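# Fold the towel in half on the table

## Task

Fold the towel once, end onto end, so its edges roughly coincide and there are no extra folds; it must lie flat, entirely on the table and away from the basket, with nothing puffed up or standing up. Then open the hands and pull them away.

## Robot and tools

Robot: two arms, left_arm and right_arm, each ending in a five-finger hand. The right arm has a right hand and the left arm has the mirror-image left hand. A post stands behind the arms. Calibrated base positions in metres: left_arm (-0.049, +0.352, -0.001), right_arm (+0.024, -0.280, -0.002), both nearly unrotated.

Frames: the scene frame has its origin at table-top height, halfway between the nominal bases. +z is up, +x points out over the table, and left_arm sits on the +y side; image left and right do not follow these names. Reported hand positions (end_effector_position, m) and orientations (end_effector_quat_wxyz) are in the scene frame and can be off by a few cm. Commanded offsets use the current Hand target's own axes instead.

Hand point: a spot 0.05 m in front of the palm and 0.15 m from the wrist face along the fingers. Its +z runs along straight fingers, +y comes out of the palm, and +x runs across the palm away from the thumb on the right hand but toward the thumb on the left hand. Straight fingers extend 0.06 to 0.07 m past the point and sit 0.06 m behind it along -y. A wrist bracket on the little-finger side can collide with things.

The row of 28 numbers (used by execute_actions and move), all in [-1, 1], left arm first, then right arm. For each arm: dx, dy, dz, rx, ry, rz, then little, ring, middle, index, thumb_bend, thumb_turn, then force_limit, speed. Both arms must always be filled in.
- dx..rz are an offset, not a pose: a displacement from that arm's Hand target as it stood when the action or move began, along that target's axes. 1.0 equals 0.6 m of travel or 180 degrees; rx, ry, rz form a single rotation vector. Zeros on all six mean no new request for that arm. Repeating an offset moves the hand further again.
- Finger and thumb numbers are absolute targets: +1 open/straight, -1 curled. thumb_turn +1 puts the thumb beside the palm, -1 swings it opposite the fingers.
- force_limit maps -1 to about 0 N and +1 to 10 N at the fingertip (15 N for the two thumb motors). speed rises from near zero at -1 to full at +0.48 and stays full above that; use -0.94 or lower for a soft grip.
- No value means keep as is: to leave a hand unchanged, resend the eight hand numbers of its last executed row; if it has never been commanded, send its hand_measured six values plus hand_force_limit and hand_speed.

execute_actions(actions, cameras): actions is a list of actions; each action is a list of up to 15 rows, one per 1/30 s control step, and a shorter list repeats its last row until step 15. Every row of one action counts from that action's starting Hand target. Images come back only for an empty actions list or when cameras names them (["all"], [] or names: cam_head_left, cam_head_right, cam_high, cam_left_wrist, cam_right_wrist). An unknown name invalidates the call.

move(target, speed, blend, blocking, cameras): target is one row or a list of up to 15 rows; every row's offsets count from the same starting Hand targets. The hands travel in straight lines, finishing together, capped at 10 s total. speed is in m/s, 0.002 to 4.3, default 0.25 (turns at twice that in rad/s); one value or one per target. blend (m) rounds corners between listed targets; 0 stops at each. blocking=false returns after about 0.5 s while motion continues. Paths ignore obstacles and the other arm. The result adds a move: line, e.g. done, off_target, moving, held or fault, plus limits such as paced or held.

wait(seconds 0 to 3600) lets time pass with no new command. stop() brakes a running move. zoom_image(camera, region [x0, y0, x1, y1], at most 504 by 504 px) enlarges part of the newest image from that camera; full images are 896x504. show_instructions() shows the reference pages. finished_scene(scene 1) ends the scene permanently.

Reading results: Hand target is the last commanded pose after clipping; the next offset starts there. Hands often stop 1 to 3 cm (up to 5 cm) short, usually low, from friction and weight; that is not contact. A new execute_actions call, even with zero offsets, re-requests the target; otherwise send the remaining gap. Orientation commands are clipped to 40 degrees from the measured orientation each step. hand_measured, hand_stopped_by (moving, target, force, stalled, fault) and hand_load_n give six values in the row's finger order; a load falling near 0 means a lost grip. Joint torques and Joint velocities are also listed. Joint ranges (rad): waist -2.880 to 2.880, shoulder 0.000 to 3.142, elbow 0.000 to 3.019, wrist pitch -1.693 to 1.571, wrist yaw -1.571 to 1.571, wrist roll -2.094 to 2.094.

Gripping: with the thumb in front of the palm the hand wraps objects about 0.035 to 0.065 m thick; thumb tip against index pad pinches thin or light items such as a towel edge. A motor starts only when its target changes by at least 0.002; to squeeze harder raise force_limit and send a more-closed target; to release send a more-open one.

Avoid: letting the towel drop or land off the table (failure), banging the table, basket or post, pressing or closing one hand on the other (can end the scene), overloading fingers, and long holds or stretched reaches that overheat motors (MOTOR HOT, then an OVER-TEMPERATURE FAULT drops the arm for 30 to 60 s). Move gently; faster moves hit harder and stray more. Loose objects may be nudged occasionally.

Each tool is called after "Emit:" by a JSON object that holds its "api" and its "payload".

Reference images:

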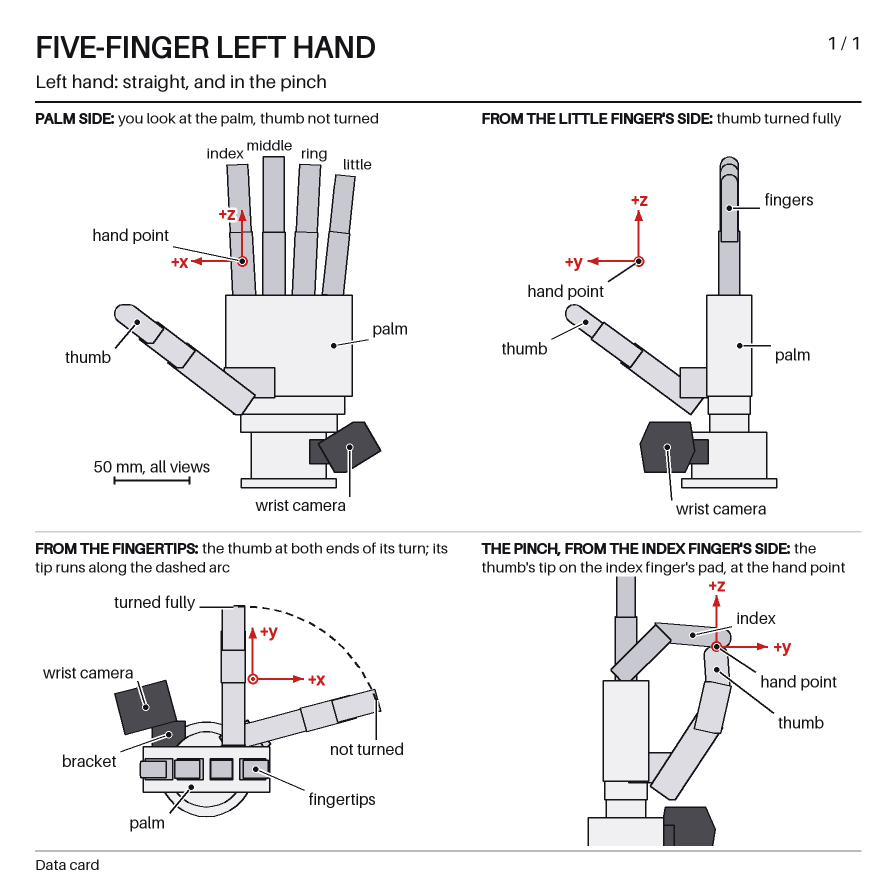

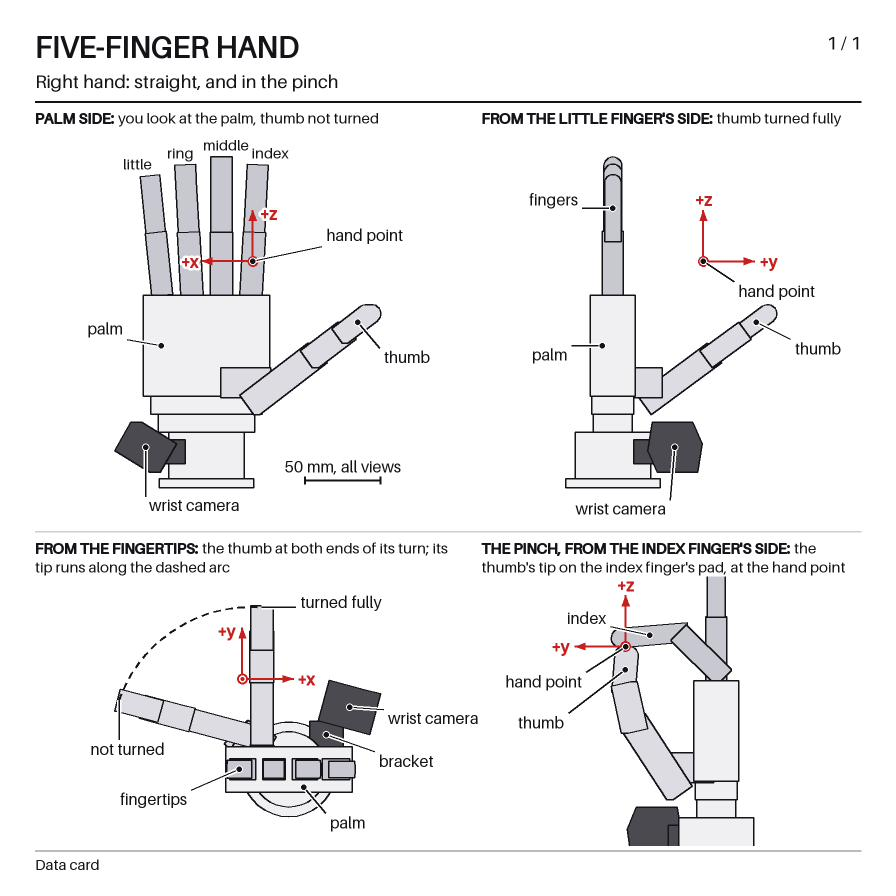

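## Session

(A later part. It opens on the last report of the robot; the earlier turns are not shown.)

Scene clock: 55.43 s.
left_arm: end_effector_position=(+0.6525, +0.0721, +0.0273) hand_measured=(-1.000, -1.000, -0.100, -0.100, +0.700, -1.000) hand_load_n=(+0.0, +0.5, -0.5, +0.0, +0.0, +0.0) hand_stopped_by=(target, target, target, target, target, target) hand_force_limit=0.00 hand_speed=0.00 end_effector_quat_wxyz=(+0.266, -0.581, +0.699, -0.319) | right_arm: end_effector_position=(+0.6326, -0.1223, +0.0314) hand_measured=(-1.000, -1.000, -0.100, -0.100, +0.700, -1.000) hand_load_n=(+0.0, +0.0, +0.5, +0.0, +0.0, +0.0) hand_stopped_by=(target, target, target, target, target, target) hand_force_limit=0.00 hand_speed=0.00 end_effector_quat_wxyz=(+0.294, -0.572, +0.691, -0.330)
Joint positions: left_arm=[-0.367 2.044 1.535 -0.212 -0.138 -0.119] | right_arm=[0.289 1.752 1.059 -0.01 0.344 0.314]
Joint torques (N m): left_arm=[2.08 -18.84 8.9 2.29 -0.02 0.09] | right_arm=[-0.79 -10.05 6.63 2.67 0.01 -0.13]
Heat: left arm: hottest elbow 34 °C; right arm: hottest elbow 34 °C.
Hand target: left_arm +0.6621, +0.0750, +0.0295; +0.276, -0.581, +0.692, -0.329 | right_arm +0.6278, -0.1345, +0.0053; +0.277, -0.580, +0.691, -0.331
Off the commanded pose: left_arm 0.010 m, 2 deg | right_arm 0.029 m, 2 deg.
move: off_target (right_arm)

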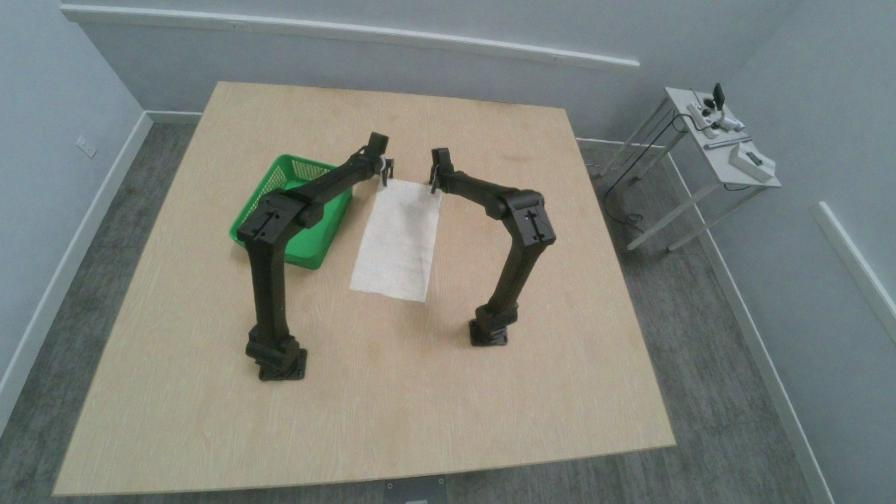

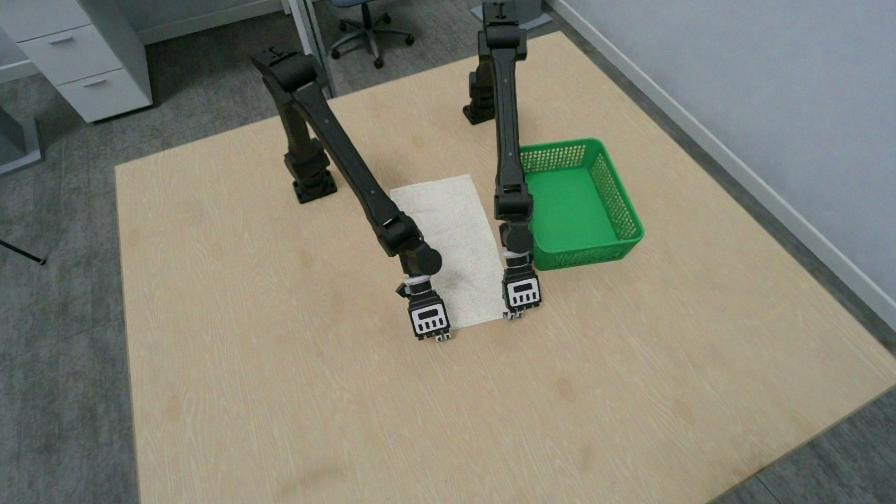

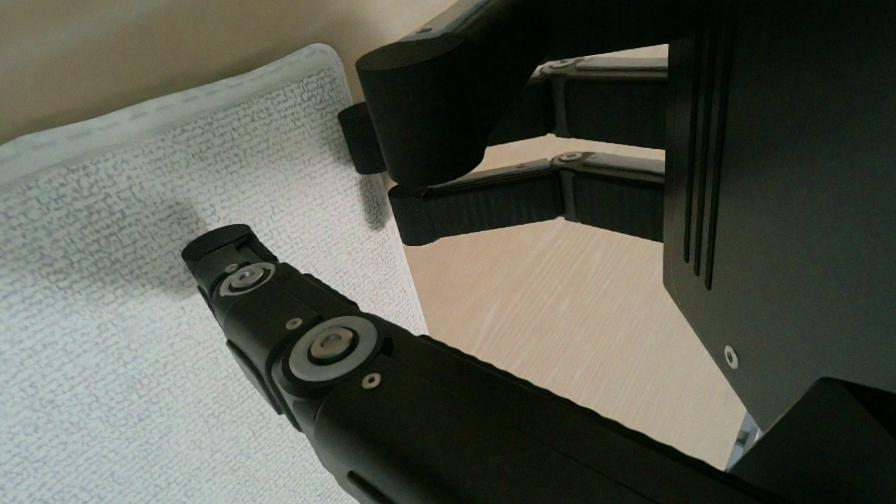

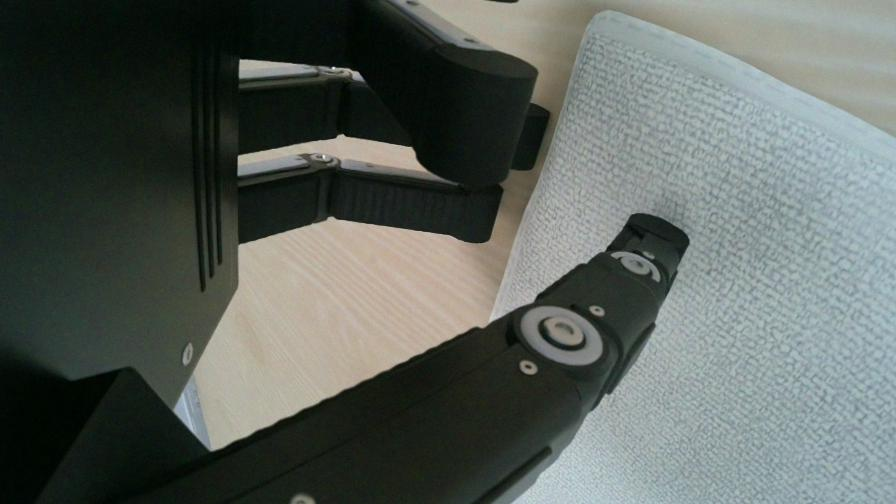

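Emit:
{"api": "move", "payload": {"target": [0,0,0,0,0,0,-1,-1,-0.1,-0.1,0.7,-1,0,0,0,0,0,0,0,0,-1,-1,-0.45,-0.45,0.1,-1,0,-0.8], "cameras": ["cam_head_left","cam_high","cam_left_wrist","cam_right_wrist"], "speed": 0.08}}

Scene clock: 63.40 s.
left_arm: end_effector_position=(+0.6525, +0.0721, +0.0273) hand_measured=(-1.000, -1.000, -0.100, -0.100, +0.700, -1.000) hand_load_n=(+0.0, +0.0, +0.0, +0.0, +0.0, +0.0) hand_stopped_by=(target, target, target, target, target, target) hand_force_limit=0.00 hand_speed=0.00 end_effector_quat_wxyz=(+0.266, -0.581, +0.699, -0.319) | right_arm: end_effector_position=(+0.6324, -0.1224, +0.0305) hand_measured=(-1.000, -1.000, -0.430, -0.450, +0.526, -1.000) hand_load_n=(+0.0, +0.5, +6.0, +0.0, +8.0, +1.5) hand_stopped_by=(target, target, force, target, force, target) hand_force_limit=0.00 hand_speed=-0.80 end_effector_quat_wxyz=(+0.294, -0.573, +0.691, -0.330)
Joint positions: left_arm=[-0.367 2.044 1.535 -0.212 -0.138 -0.119] | right_arm=[0.289 1.753 1.059 -0.01 0.344 0.314]
Joint torques (N m): left_arm=[2.08 -18.84 8.87 2.29 -0.01 0.1] | right_arm=[-0.85 -10.05 6.63 2.69 0.01 -0.13]
Heat: left arm: hottest elbow 33 °C; right arm: hottest elbow 33 °C.
Hand target: left_arm +0.6621, +0.0750, +0.0295; +0.276, -0.581, +0.692, -0.329 | right_arm +0.6278, -0.1345, +0.0054; +0.277, -0.580, +0.691, -0.331
Off the commanded pose: left_arm 0.010 m, 2 deg | right_arm 0.028 m, 2 deg.
move: done

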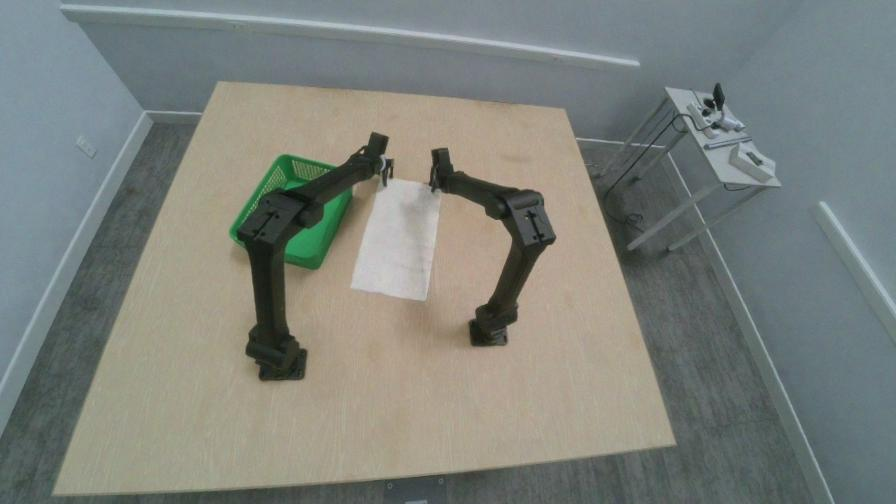

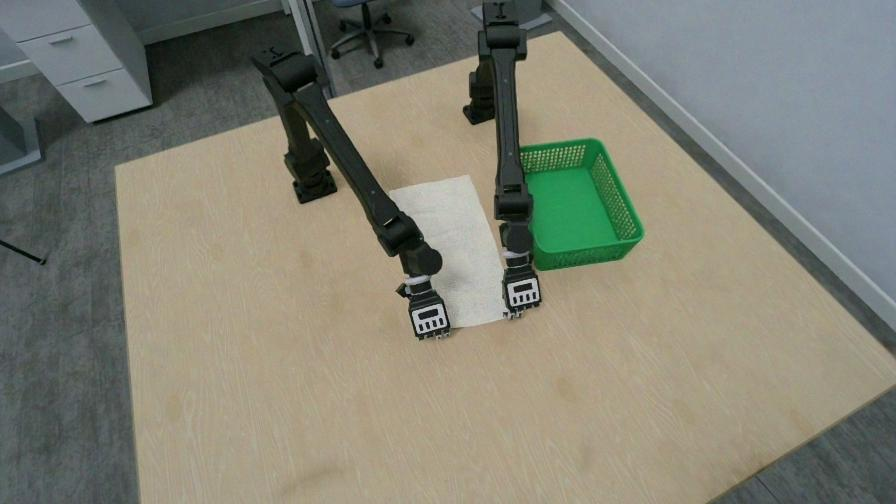

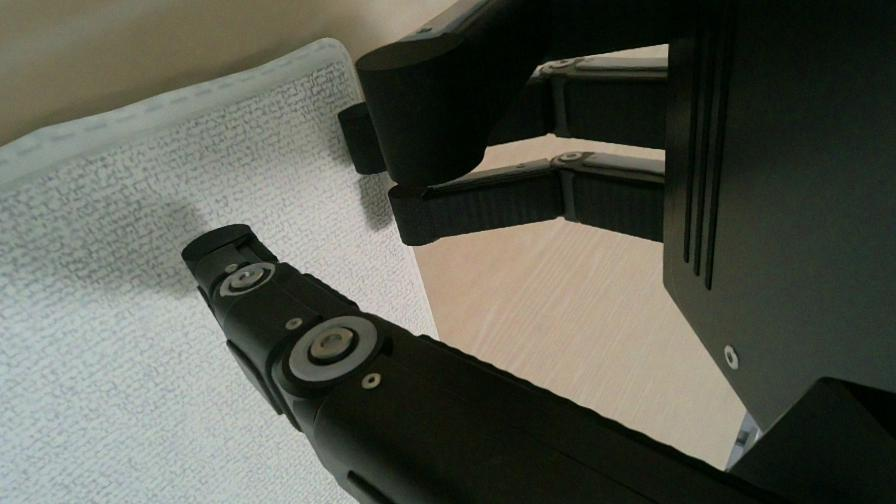

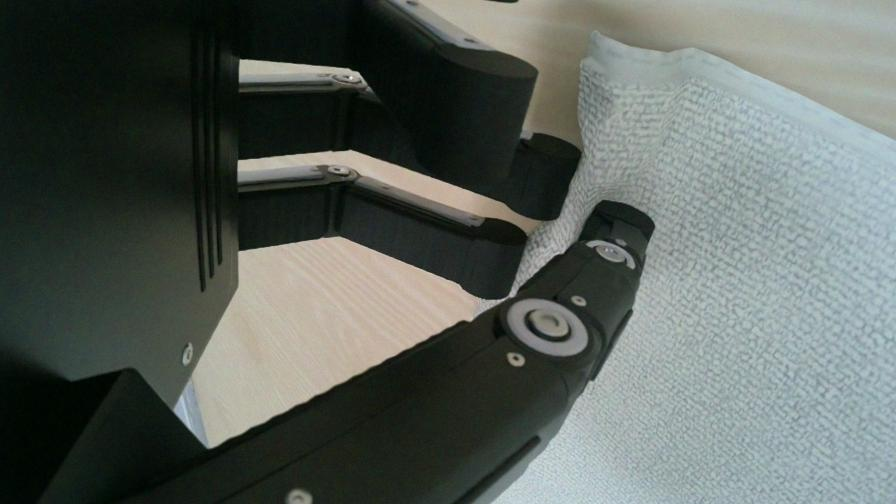

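Emit:
{"api": "move", "payload": {"target": [0,0.0259,0.021,0,0,0,-1,-1,-0.1,-0.1,0.7,-1,0,0,0,0,0,0,0,0,-1,-1,-0.45,-0.45,0.1,-1,0,-0.8], "cameras": ["cam_left_wrist","cam_right_wrist"], "speed": 0.08}}

Scene clock: 65.10 s.
left_arm: end_effector_position=(+0.6584, +0.0698, +0.0259) hand_measured=(-1.000, -1.000, -0.100, -0.100, +0.700, -1.000) hand_load_n=(+0.0, +0.0, -1.0, +0.0, +0.0, +0.0) hand_stopped_by=(target, target, target, target, target, target) hand_force_limit=0.00 hand_speed=0.00 end_effector_quat_wxyz=(+0.273, -0.578, +0.694, -0.332) | right_arm: end_effector_position=(+0.6324, -0.1224, +0.0305) hand_measured=(-1.000, -1.000, -0.430, -0.450, +0.526, -1.000) hand_load_n=(+0.0, +0.0, +6.0, +0.0, +8.0, +1.5) hand_stopped_by=(target, target, force, target, force, target) hand_force_limit=0.00 hand_speed=-0.80 end_effector_quat_wxyz=(+0.294, -0.573, +0.691, -0.330)
Joint positions: left_arm=[-0.367 2.052 1.528 -0.166 -0.138 -0.119] | right_arm=[0.289 1.753 1.059 -0.01 0.344 0.314]
Joint torques (N m): left_arm=[2.08 -17.26 8.09 2.19 -0.01 0.1] | right_arm=[-0.85 -10.23 6.63 2.7 0.01 -0.13]
Heat: left arm: hottest elbow 33 °C; right arm: hottest elbow 33 °C.
Hand target: left_arm +0.6620, +0.0750, +0.0096; +0.276, -0.581, +0.692, -0.329 | right_arm +0.6278, -0.1345, +0.0054; +0.277, -0.580, +0.691, -0.331
Off the commanded pose: left_arm 0.018 m, 1 deg | right_arm 0.028 m, 2 deg.
move: off_target (left_arm)

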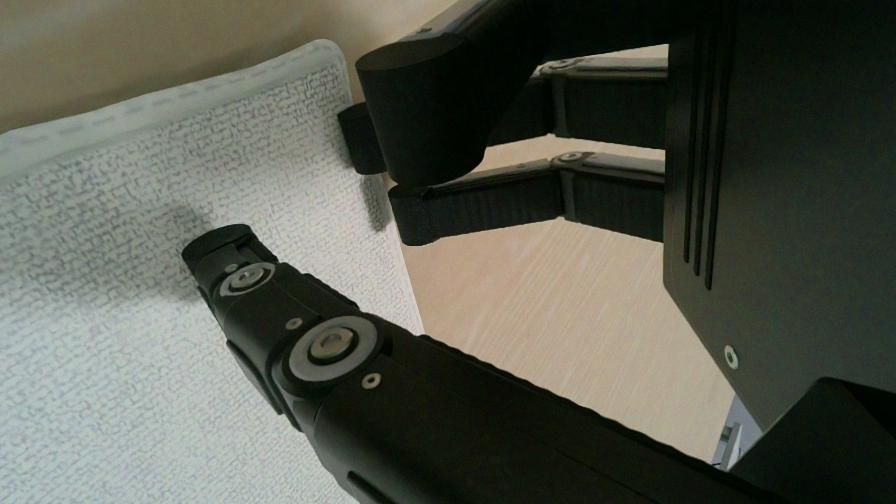

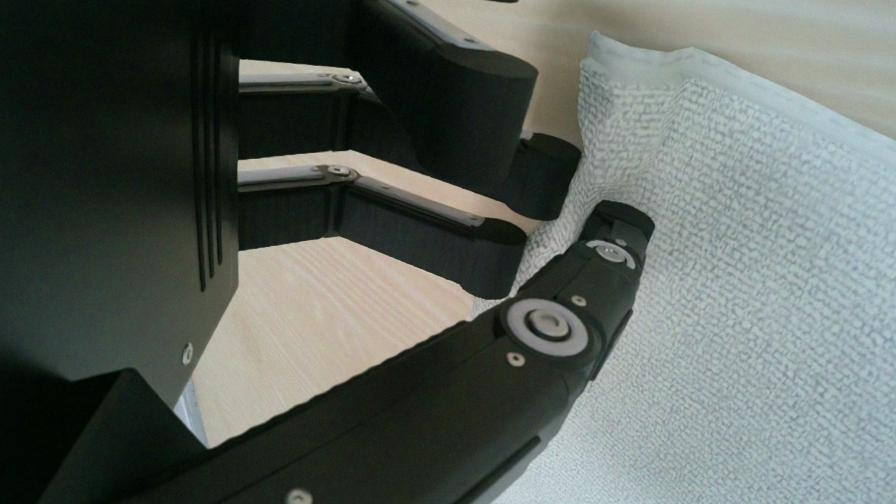

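Emit:
{"api": "move", "payload": {"target": [0,0,0,0,0,0,-1,-1,-0.45,-0.45,0.1,-1,0,-0.8,0,0,0,0,0,0,-1,-1,-0.45,-0.45,0.1,-1,0,-0.8], "cameras": ["cam_left_wrist","cam_right_wrist","cam_high"], "speed": 0.08}}

Scene clock: 67.23 s.
left_arm: end_effector_position=(+0.6570, +0.0703, +0.0199) hand_measured=(-1.000, -1.000, -0.450, -0.450, +0.470, -1.000) hand_load_n=(+0.0, +0.0, +2.5, +0.0, +7.5, +1.5) hand_stopped_by=(target, target, target, target, force, target) hand_force_limit=0.00 hand_speed=-0.80 end_effector_quat_wxyz=(+0.271, -0.579, +0.695, -0.328) | right_arm: end_effector_position=(+0.6324, -0.1224, +0.0305) hand_measured=(-1.000, -1.000, -0.430, -0.450, +0.526, -1.000) hand_load_n=(+0.0, +0.0, +6.0, +0.5, +8.0, +1.5) hand_stopped_by=(target, target, force, target, force, target) hand_force_limit=0.00 hand_speed=-0.80 end_effector_quat_wxyz=(+0.294, -0.573, +0.691, -0.330)
Joint positions: left_arm=[-0.367 2.059 1.526 -0.166 -0.138 -0.12] | right_arm=[0.289 1.753 1.059 -0.01 0.344 0.314]
Joint torques (N m): left_arm=[2.08 -17.96 8.25 2.13 -0.01 0.1] | right_arm=[-0.73 -10.11 6.61 2.65 0.01 -0.13]
Heat: left arm: hottest elbow 34 °C; right arm: hottest elbow 33 °C.
Hand target: left_arm +0.6620, +0.0751, +0.0095; +0.276, -0.581, +0.692, -0.329 | right_arm +0.6278, -0.1345, +0.0054; +0.277, -0.580, +0.691, -0.331
Off the commanded pose: left_arm 0.012 m, 1 deg | right_arm 0.028 m, 2 deg.
move: done
Images, in order (width x height): cam_high 896x504, cam_left_wrist 896x504, cam_right_wrist 896x504.

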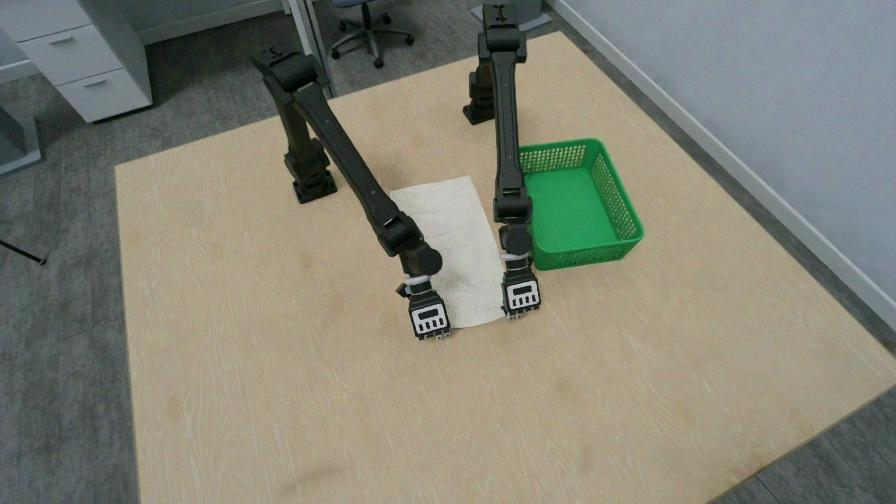

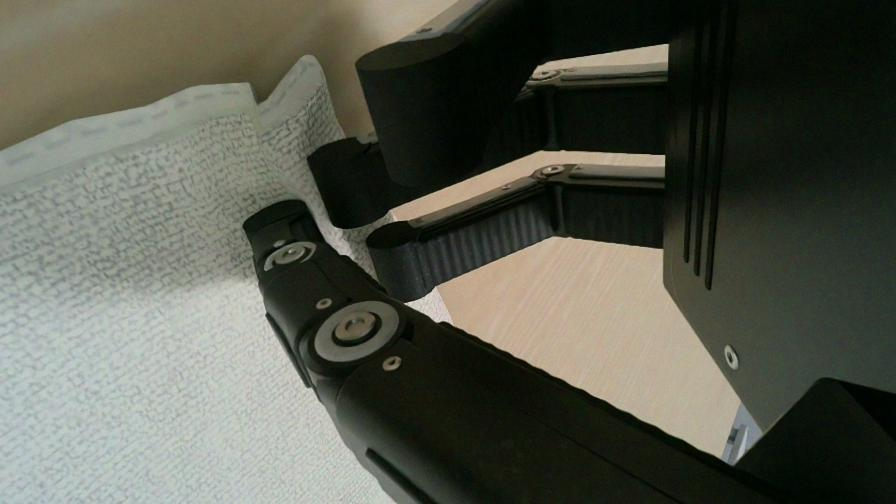

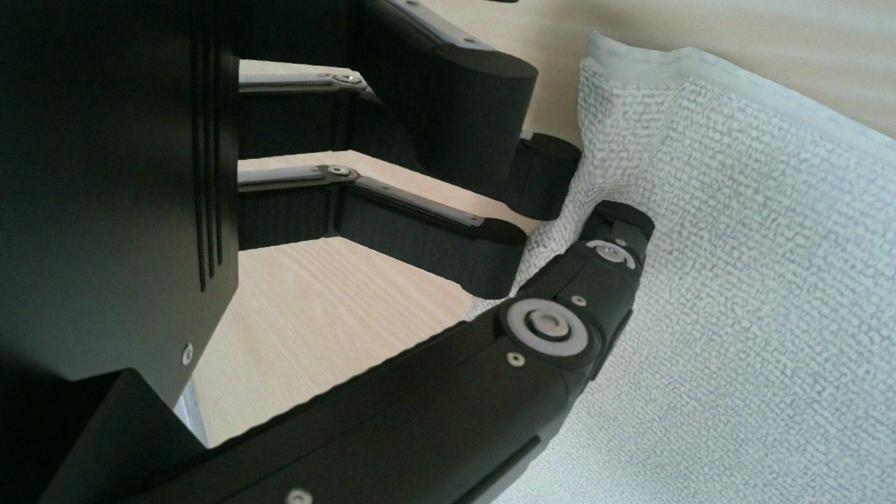

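Emit:
{"api": "move", "payload": {"target": [[0,0,0,0,0,0,-1,-1,-0.55,-0.55,0.1,-1,0,-0.8,0,0,0,0,0,0,-1,-1,-0.45,-0.55,0.1,-1,0,-0.8],[0,-0.065,-0.052,0,0,0,-1,-1,-0.55,-0.55,0.1,-1,0,-0.8,0,-0.085,-0.068,0,0,0,-1,-1,-0.45,-0.55,0.1,-1,0,-0.8]], "cameras": ["all"], "speed": 0.08}}

Scene clock: 70.73 s.
left_arm: end_effector_position=(+0.6442, +0.0744, +0.0238) hand_measured=(-1.000, -1.000, -0.550, -0.550, +0.468, -1.000) hand_load_n=(+0.0, +0.5, +2.5, +0.5, +1.5, +0.0) hand_stopped_by=(target, target, target, target, force, target) hand_force_limit=0.00 hand_speed=-0.80 end_effector_quat_wxyz=(+0.258, -0.587, +0.702, -0.310) | right_arm: end_effector_position=(+0.6104, -0.1286, +0.0506) hand_measured=(-1.000, -1.000, -0.430, -0.550, +0.526, -1.000) hand_load_n=(+0.0, +0.0, +5.5, +0.0, +7.0, +1.5) hand_stopped_by=(target, target, force, target, force, target) hand_force_limit=0.00 hand_speed=-0.80 end_effector_quat_wxyz=(+0.268, -0.585, +0.696, -0.319)
Joint positions: left_arm=[-0.367 2.038 1.526 -0.238 -0.137 -0.128] | right_arm=[0.289 1.681 1.059 -0.144 0.342 0.312]
Joint torques (N m): left_arm=[2.08 -21.54 11.67 0.81 -0.06 0.1] | right_arm=[-0.85 -12.04 12.18 1.06 0.06 -0.14]
Heat: left arm: hottest elbow 34 °C; right arm: hottest elbow 33 °C.
Hand target: left_arm +0.6624, +0.0750, +0.0594; +0.276, -0.581, +0.692, -0.329 | right_arm +0.6280, -0.1344, +0.0705; +0.277, -0.580, +0.691, -0.331
Off the commanded pose: left_arm 0.040 m, 3 deg | right_arm 0.027 m, 2 deg.
move: off_target (left_arm, right_arm)

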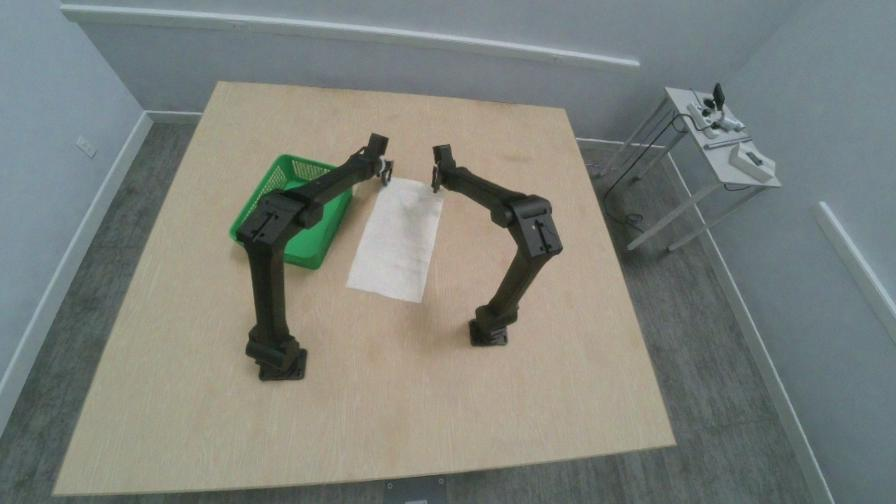

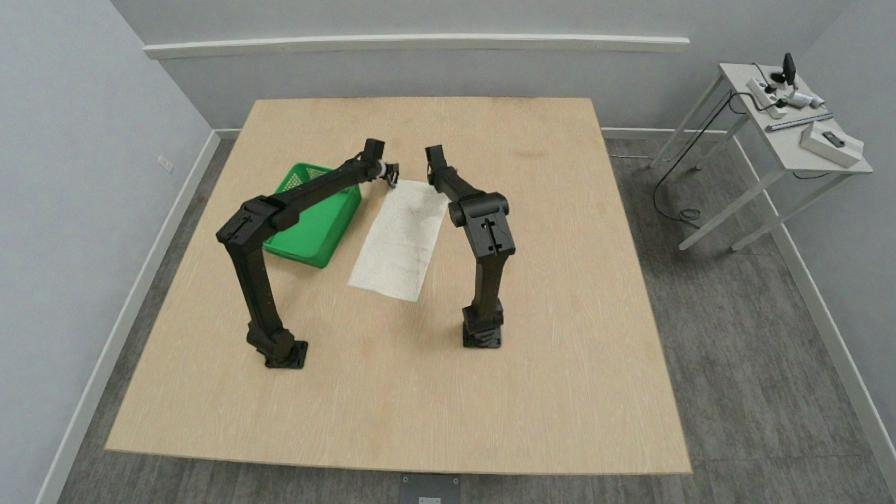

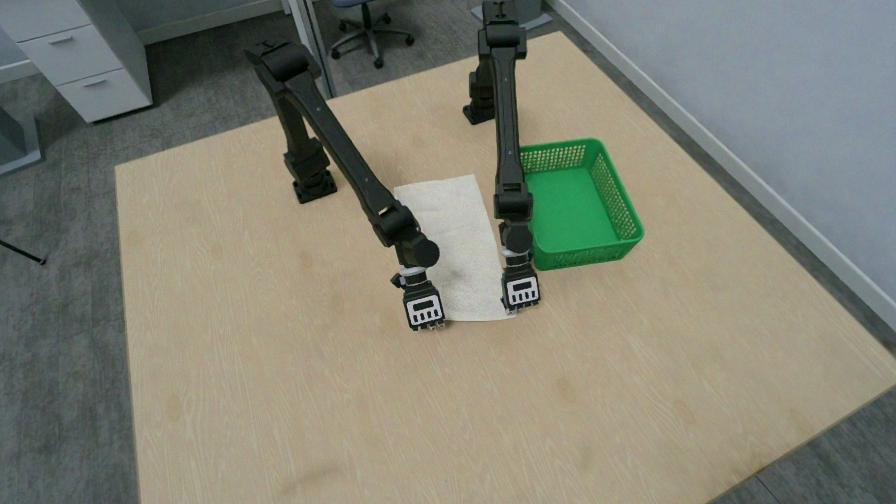

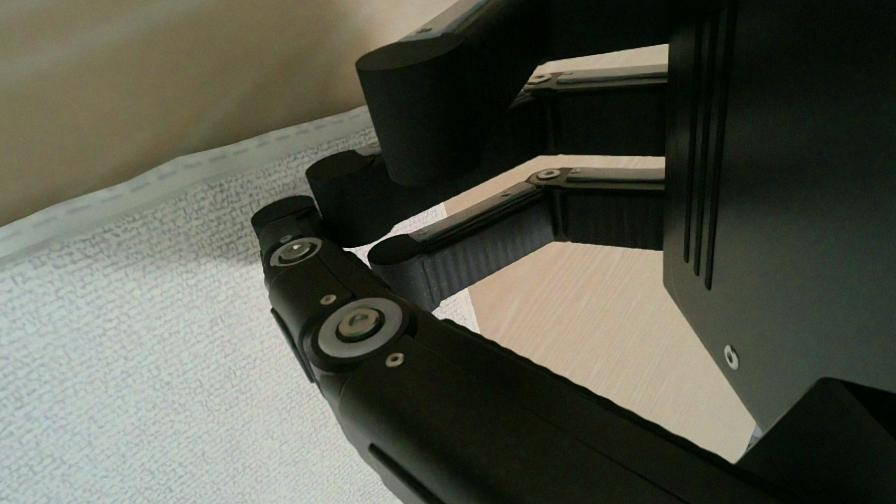

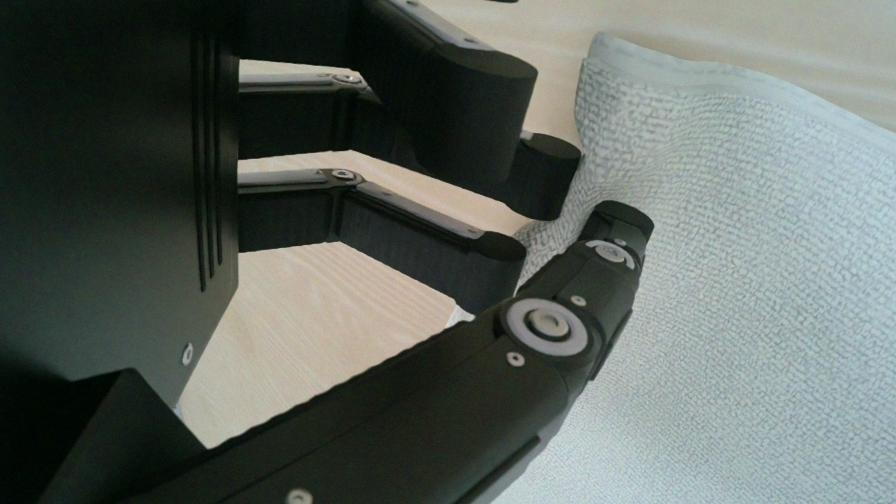

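Emit:
{"api": "move", "payload": {"target": [0,-0.04,-0.03,0,0,0,-1,-1,-0.1,-0.1,0.7,-1,0,-0.5,0,0,0,0,0,0,-1,-1,-0.45,-0.55,0.1,-1,0,-0.8], "cameras": ["cam_left_wrist","cam_right_wrist","cam_high","cam_head_left"], "speed": 0.08}}

Scene clock: 73.47 s.
left_arm: end_effector_position=(+0.6457, +0.0741, +0.0564) hand_measured=(-1.000, -1.000, -0.100, -0.100, +0.700, -1.000) hand_load_n=(+0.0, +0.0, +0.0, +0.0, +0.0, +0.0) hand_stopped_by=(target, target, target, target, target, target) hand_force_limit=0.00 hand_speed=-0.50 end_effector_quat_wxyz=(+0.259, -0.587, +0.701, -0.311) | right_arm: end_effector_position=(+0.6104, -0.1286, +0.0506) hand_measured=(-1.000, -1.000, -0.430, -0.550, +0.526, -1.000) hand_load_n=(+0.5, +0.0, +5.5, +0.0, +7.0, +1.5) hand_stopped_by=(target, target, force, target, force, target) hand_force_limit=0.00 hand_speed=-0.80 end_effector_quat_wxyz=(+0.268, -0.585, +0.696, -0.319)
Joint positions: left_arm=[-0.366 2.001 1.559 -0.304 -0.137 -0.128] | right_arm=[0.289 1.681 1.059 -0.144 0.342 0.312]
Joint torques (N m): left_arm=[2.14 -20.72 12.41 0.81 -0.04 0.1] | right_arm=[-0.85 -12.1 12.19 1.07 0.05 -0.13]
Heat: left arm: hottest elbow 34 °C; right arm: hottest elbow 34 °C.
Hand target: left_arm +0.6638, +0.0750, +0.0894; +0.276, -0.581, +0.692, -0.329 | right_arm +0.6280, -0.1344, +0.0705; +0.277, -0.580, +0.691, -0.331
Off the commanded pose: left_arm 0.038 m, 3 deg | right_arm 0.027 m, 2 deg.
move: off_target (left_arm)
Images, in order (width x height): cam_head_left 896x504, cam_high 896x504, cam_left_wrist 896x504, cam_right_wrist 896x504.

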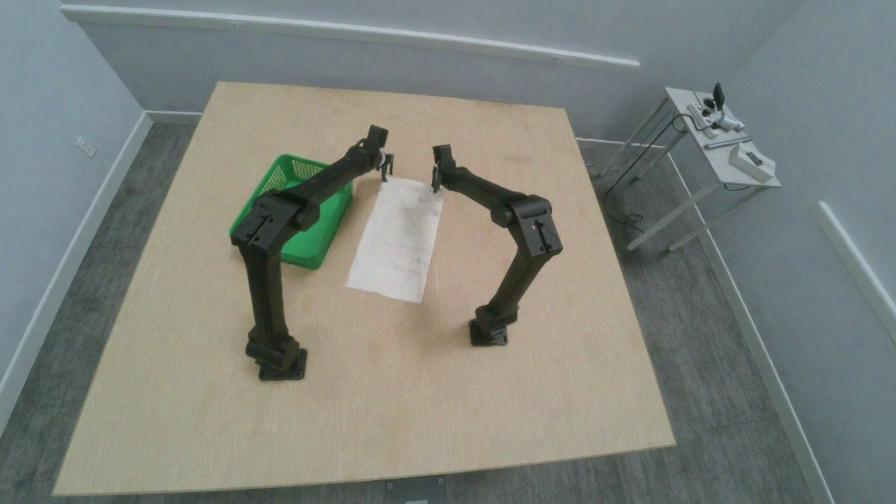

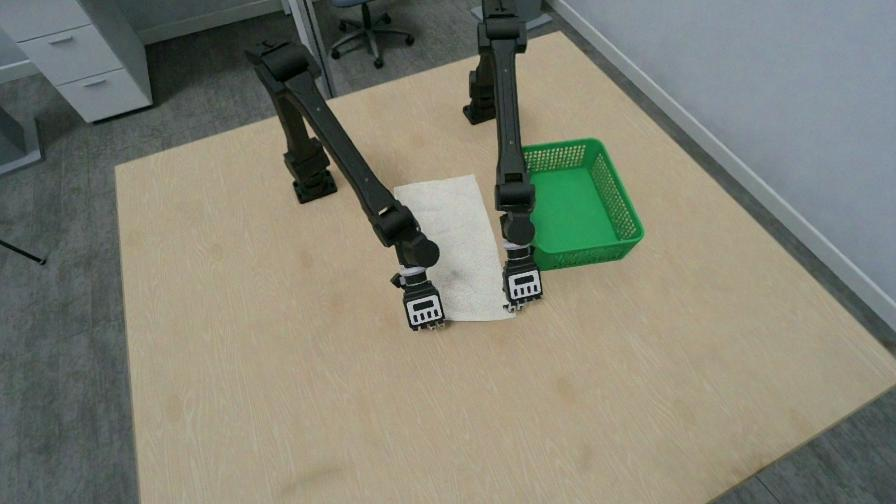

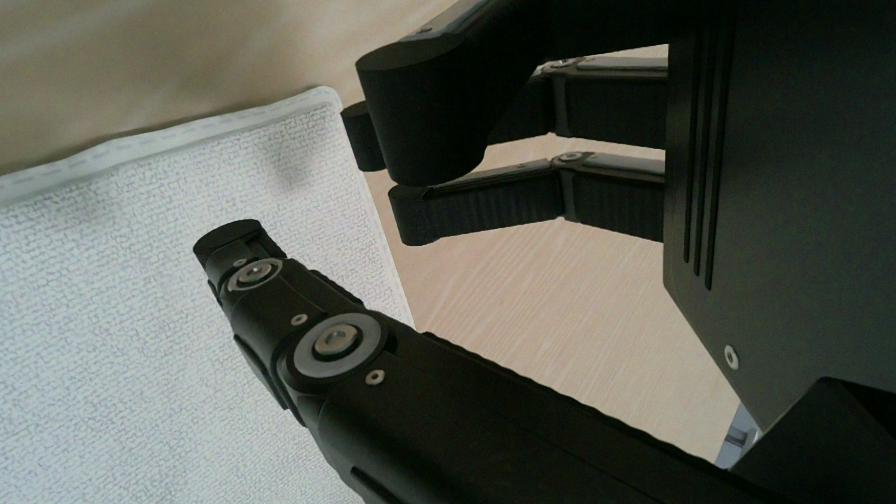

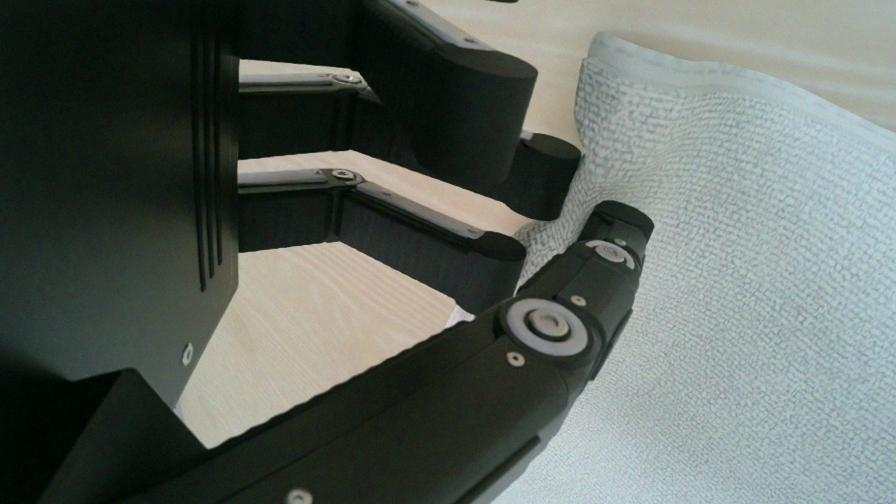

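Emit:
{"api": "move", "payload": {"target": [[0.0082,0.1067,0.0882,0,0,0,-1,-1,-0.1,-0.1,0.8,-1,0,-0.5,0,0,0,0,0,0,-1,-1,-0.45,-0.55,0.1,-1,0,-0.8],[0.0082,0.1067,0.0882,0,0,0,-1,-1,-0.45,-0.5,0.1,-1,0.1,-0.8,0,0,0,0,0,0,-1,-1,-0.45,-0.55,0.1,-1,0,-0.8]], "cameras": ["cam_left_wrist","cam_right_wrist","cam_high"], "speed": 0.08}}

Scene clock: 79.47 s.
left_arm: end_effector_position=(+0.6609, +0.0690, +0.0187) hand_measured=(-1.000, -1.000, -0.450, -0.500, +0.408, -1.000) hand_load_n=(+0.0, +0.0, +0.5, +0.0, +8.0, +1.0) hand_stopped_by=(target, target, target, target, force, target) hand_force_limit=0.10 hand_speed=-0.80 end_effector_quat_wxyz=(+0.271, -0.582, +0.692, -0.331) | right_arm: end_effector_position=(+0.6104, -0.1286, +0.0506) hand_measured=(-1.000, -1.000, -0.430, -0.550, +0.526, -1.000) hand_load_n=(+0.0, +0.0, +5.5, +0.0, +7.0, +1.5) hand_stopped_by=(target, target, force, target, force, target) hand_force_limit=0.00 hand_speed=-0.80 end_effector_quat_wxyz=(+0.268, -0.585, +0.696, -0.319)
Joint positions: left_arm=[-0.366 2.068 1.536 -0.163 -0.14 -0.128] | right_arm=[0.289 1.681 1.059 -0.144 0.342 0.312]
Joint torques (N m): left_arm=[1.61 -17.85 8.25 2.07 -0.16 0.05] | right_arm=[-0.85 -12.1 12.18 1.07 0.05 -0.14]
Heat: left arm: hottest elbow 34 °C; right arm: hottest elbow 35 °C.
Hand target: left_arm +0.6634, +0.0700, +0.0062; +0.276, -0.581, +0.692, -0.329 | right_arm +0.6280, -0.1344, +0.0705; +0.277, -0.580, +0.691, -0.331
Off the commanded pose: left_arm 0.013 m, 1 deg | right_arm 0.027 m, 2 deg.
move: off_target (left_arm); target 2's new numbers were sent with left_arm's hand 0.019 m and 1 deg from that target
Images, in order (width x height): cam_high 896x504, cam_left_wrist 896x504, cam_right_wrist 896x504.

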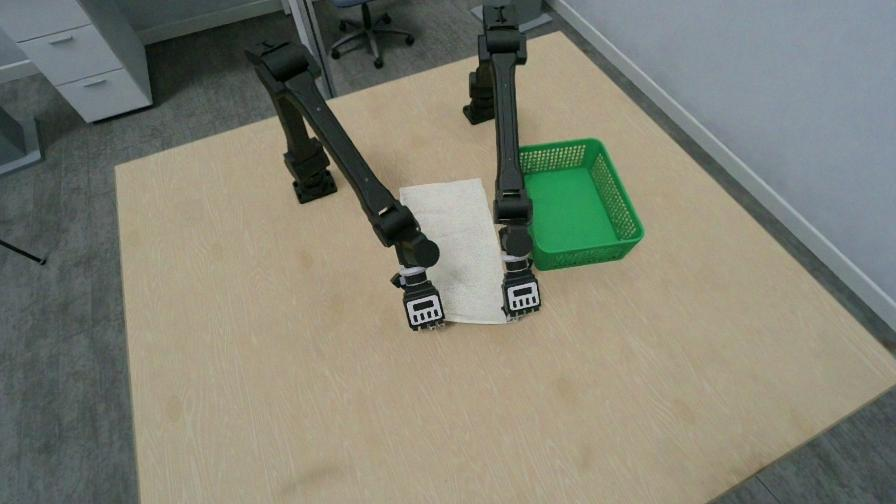

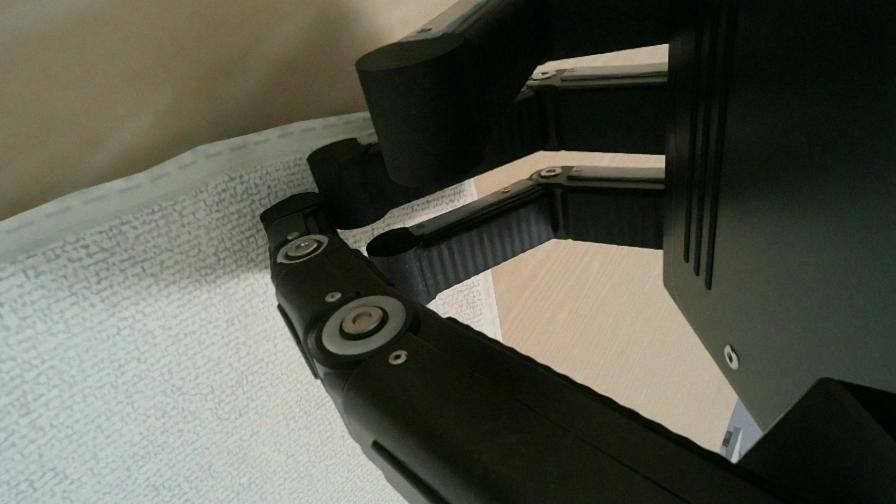

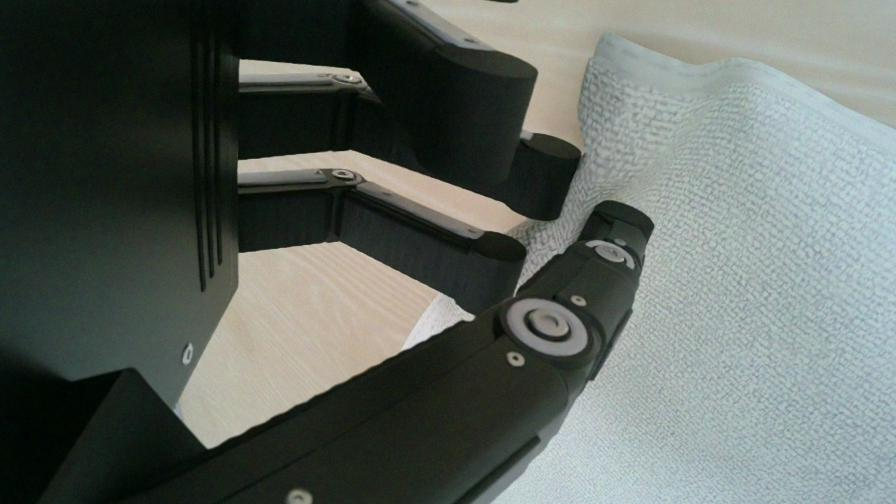

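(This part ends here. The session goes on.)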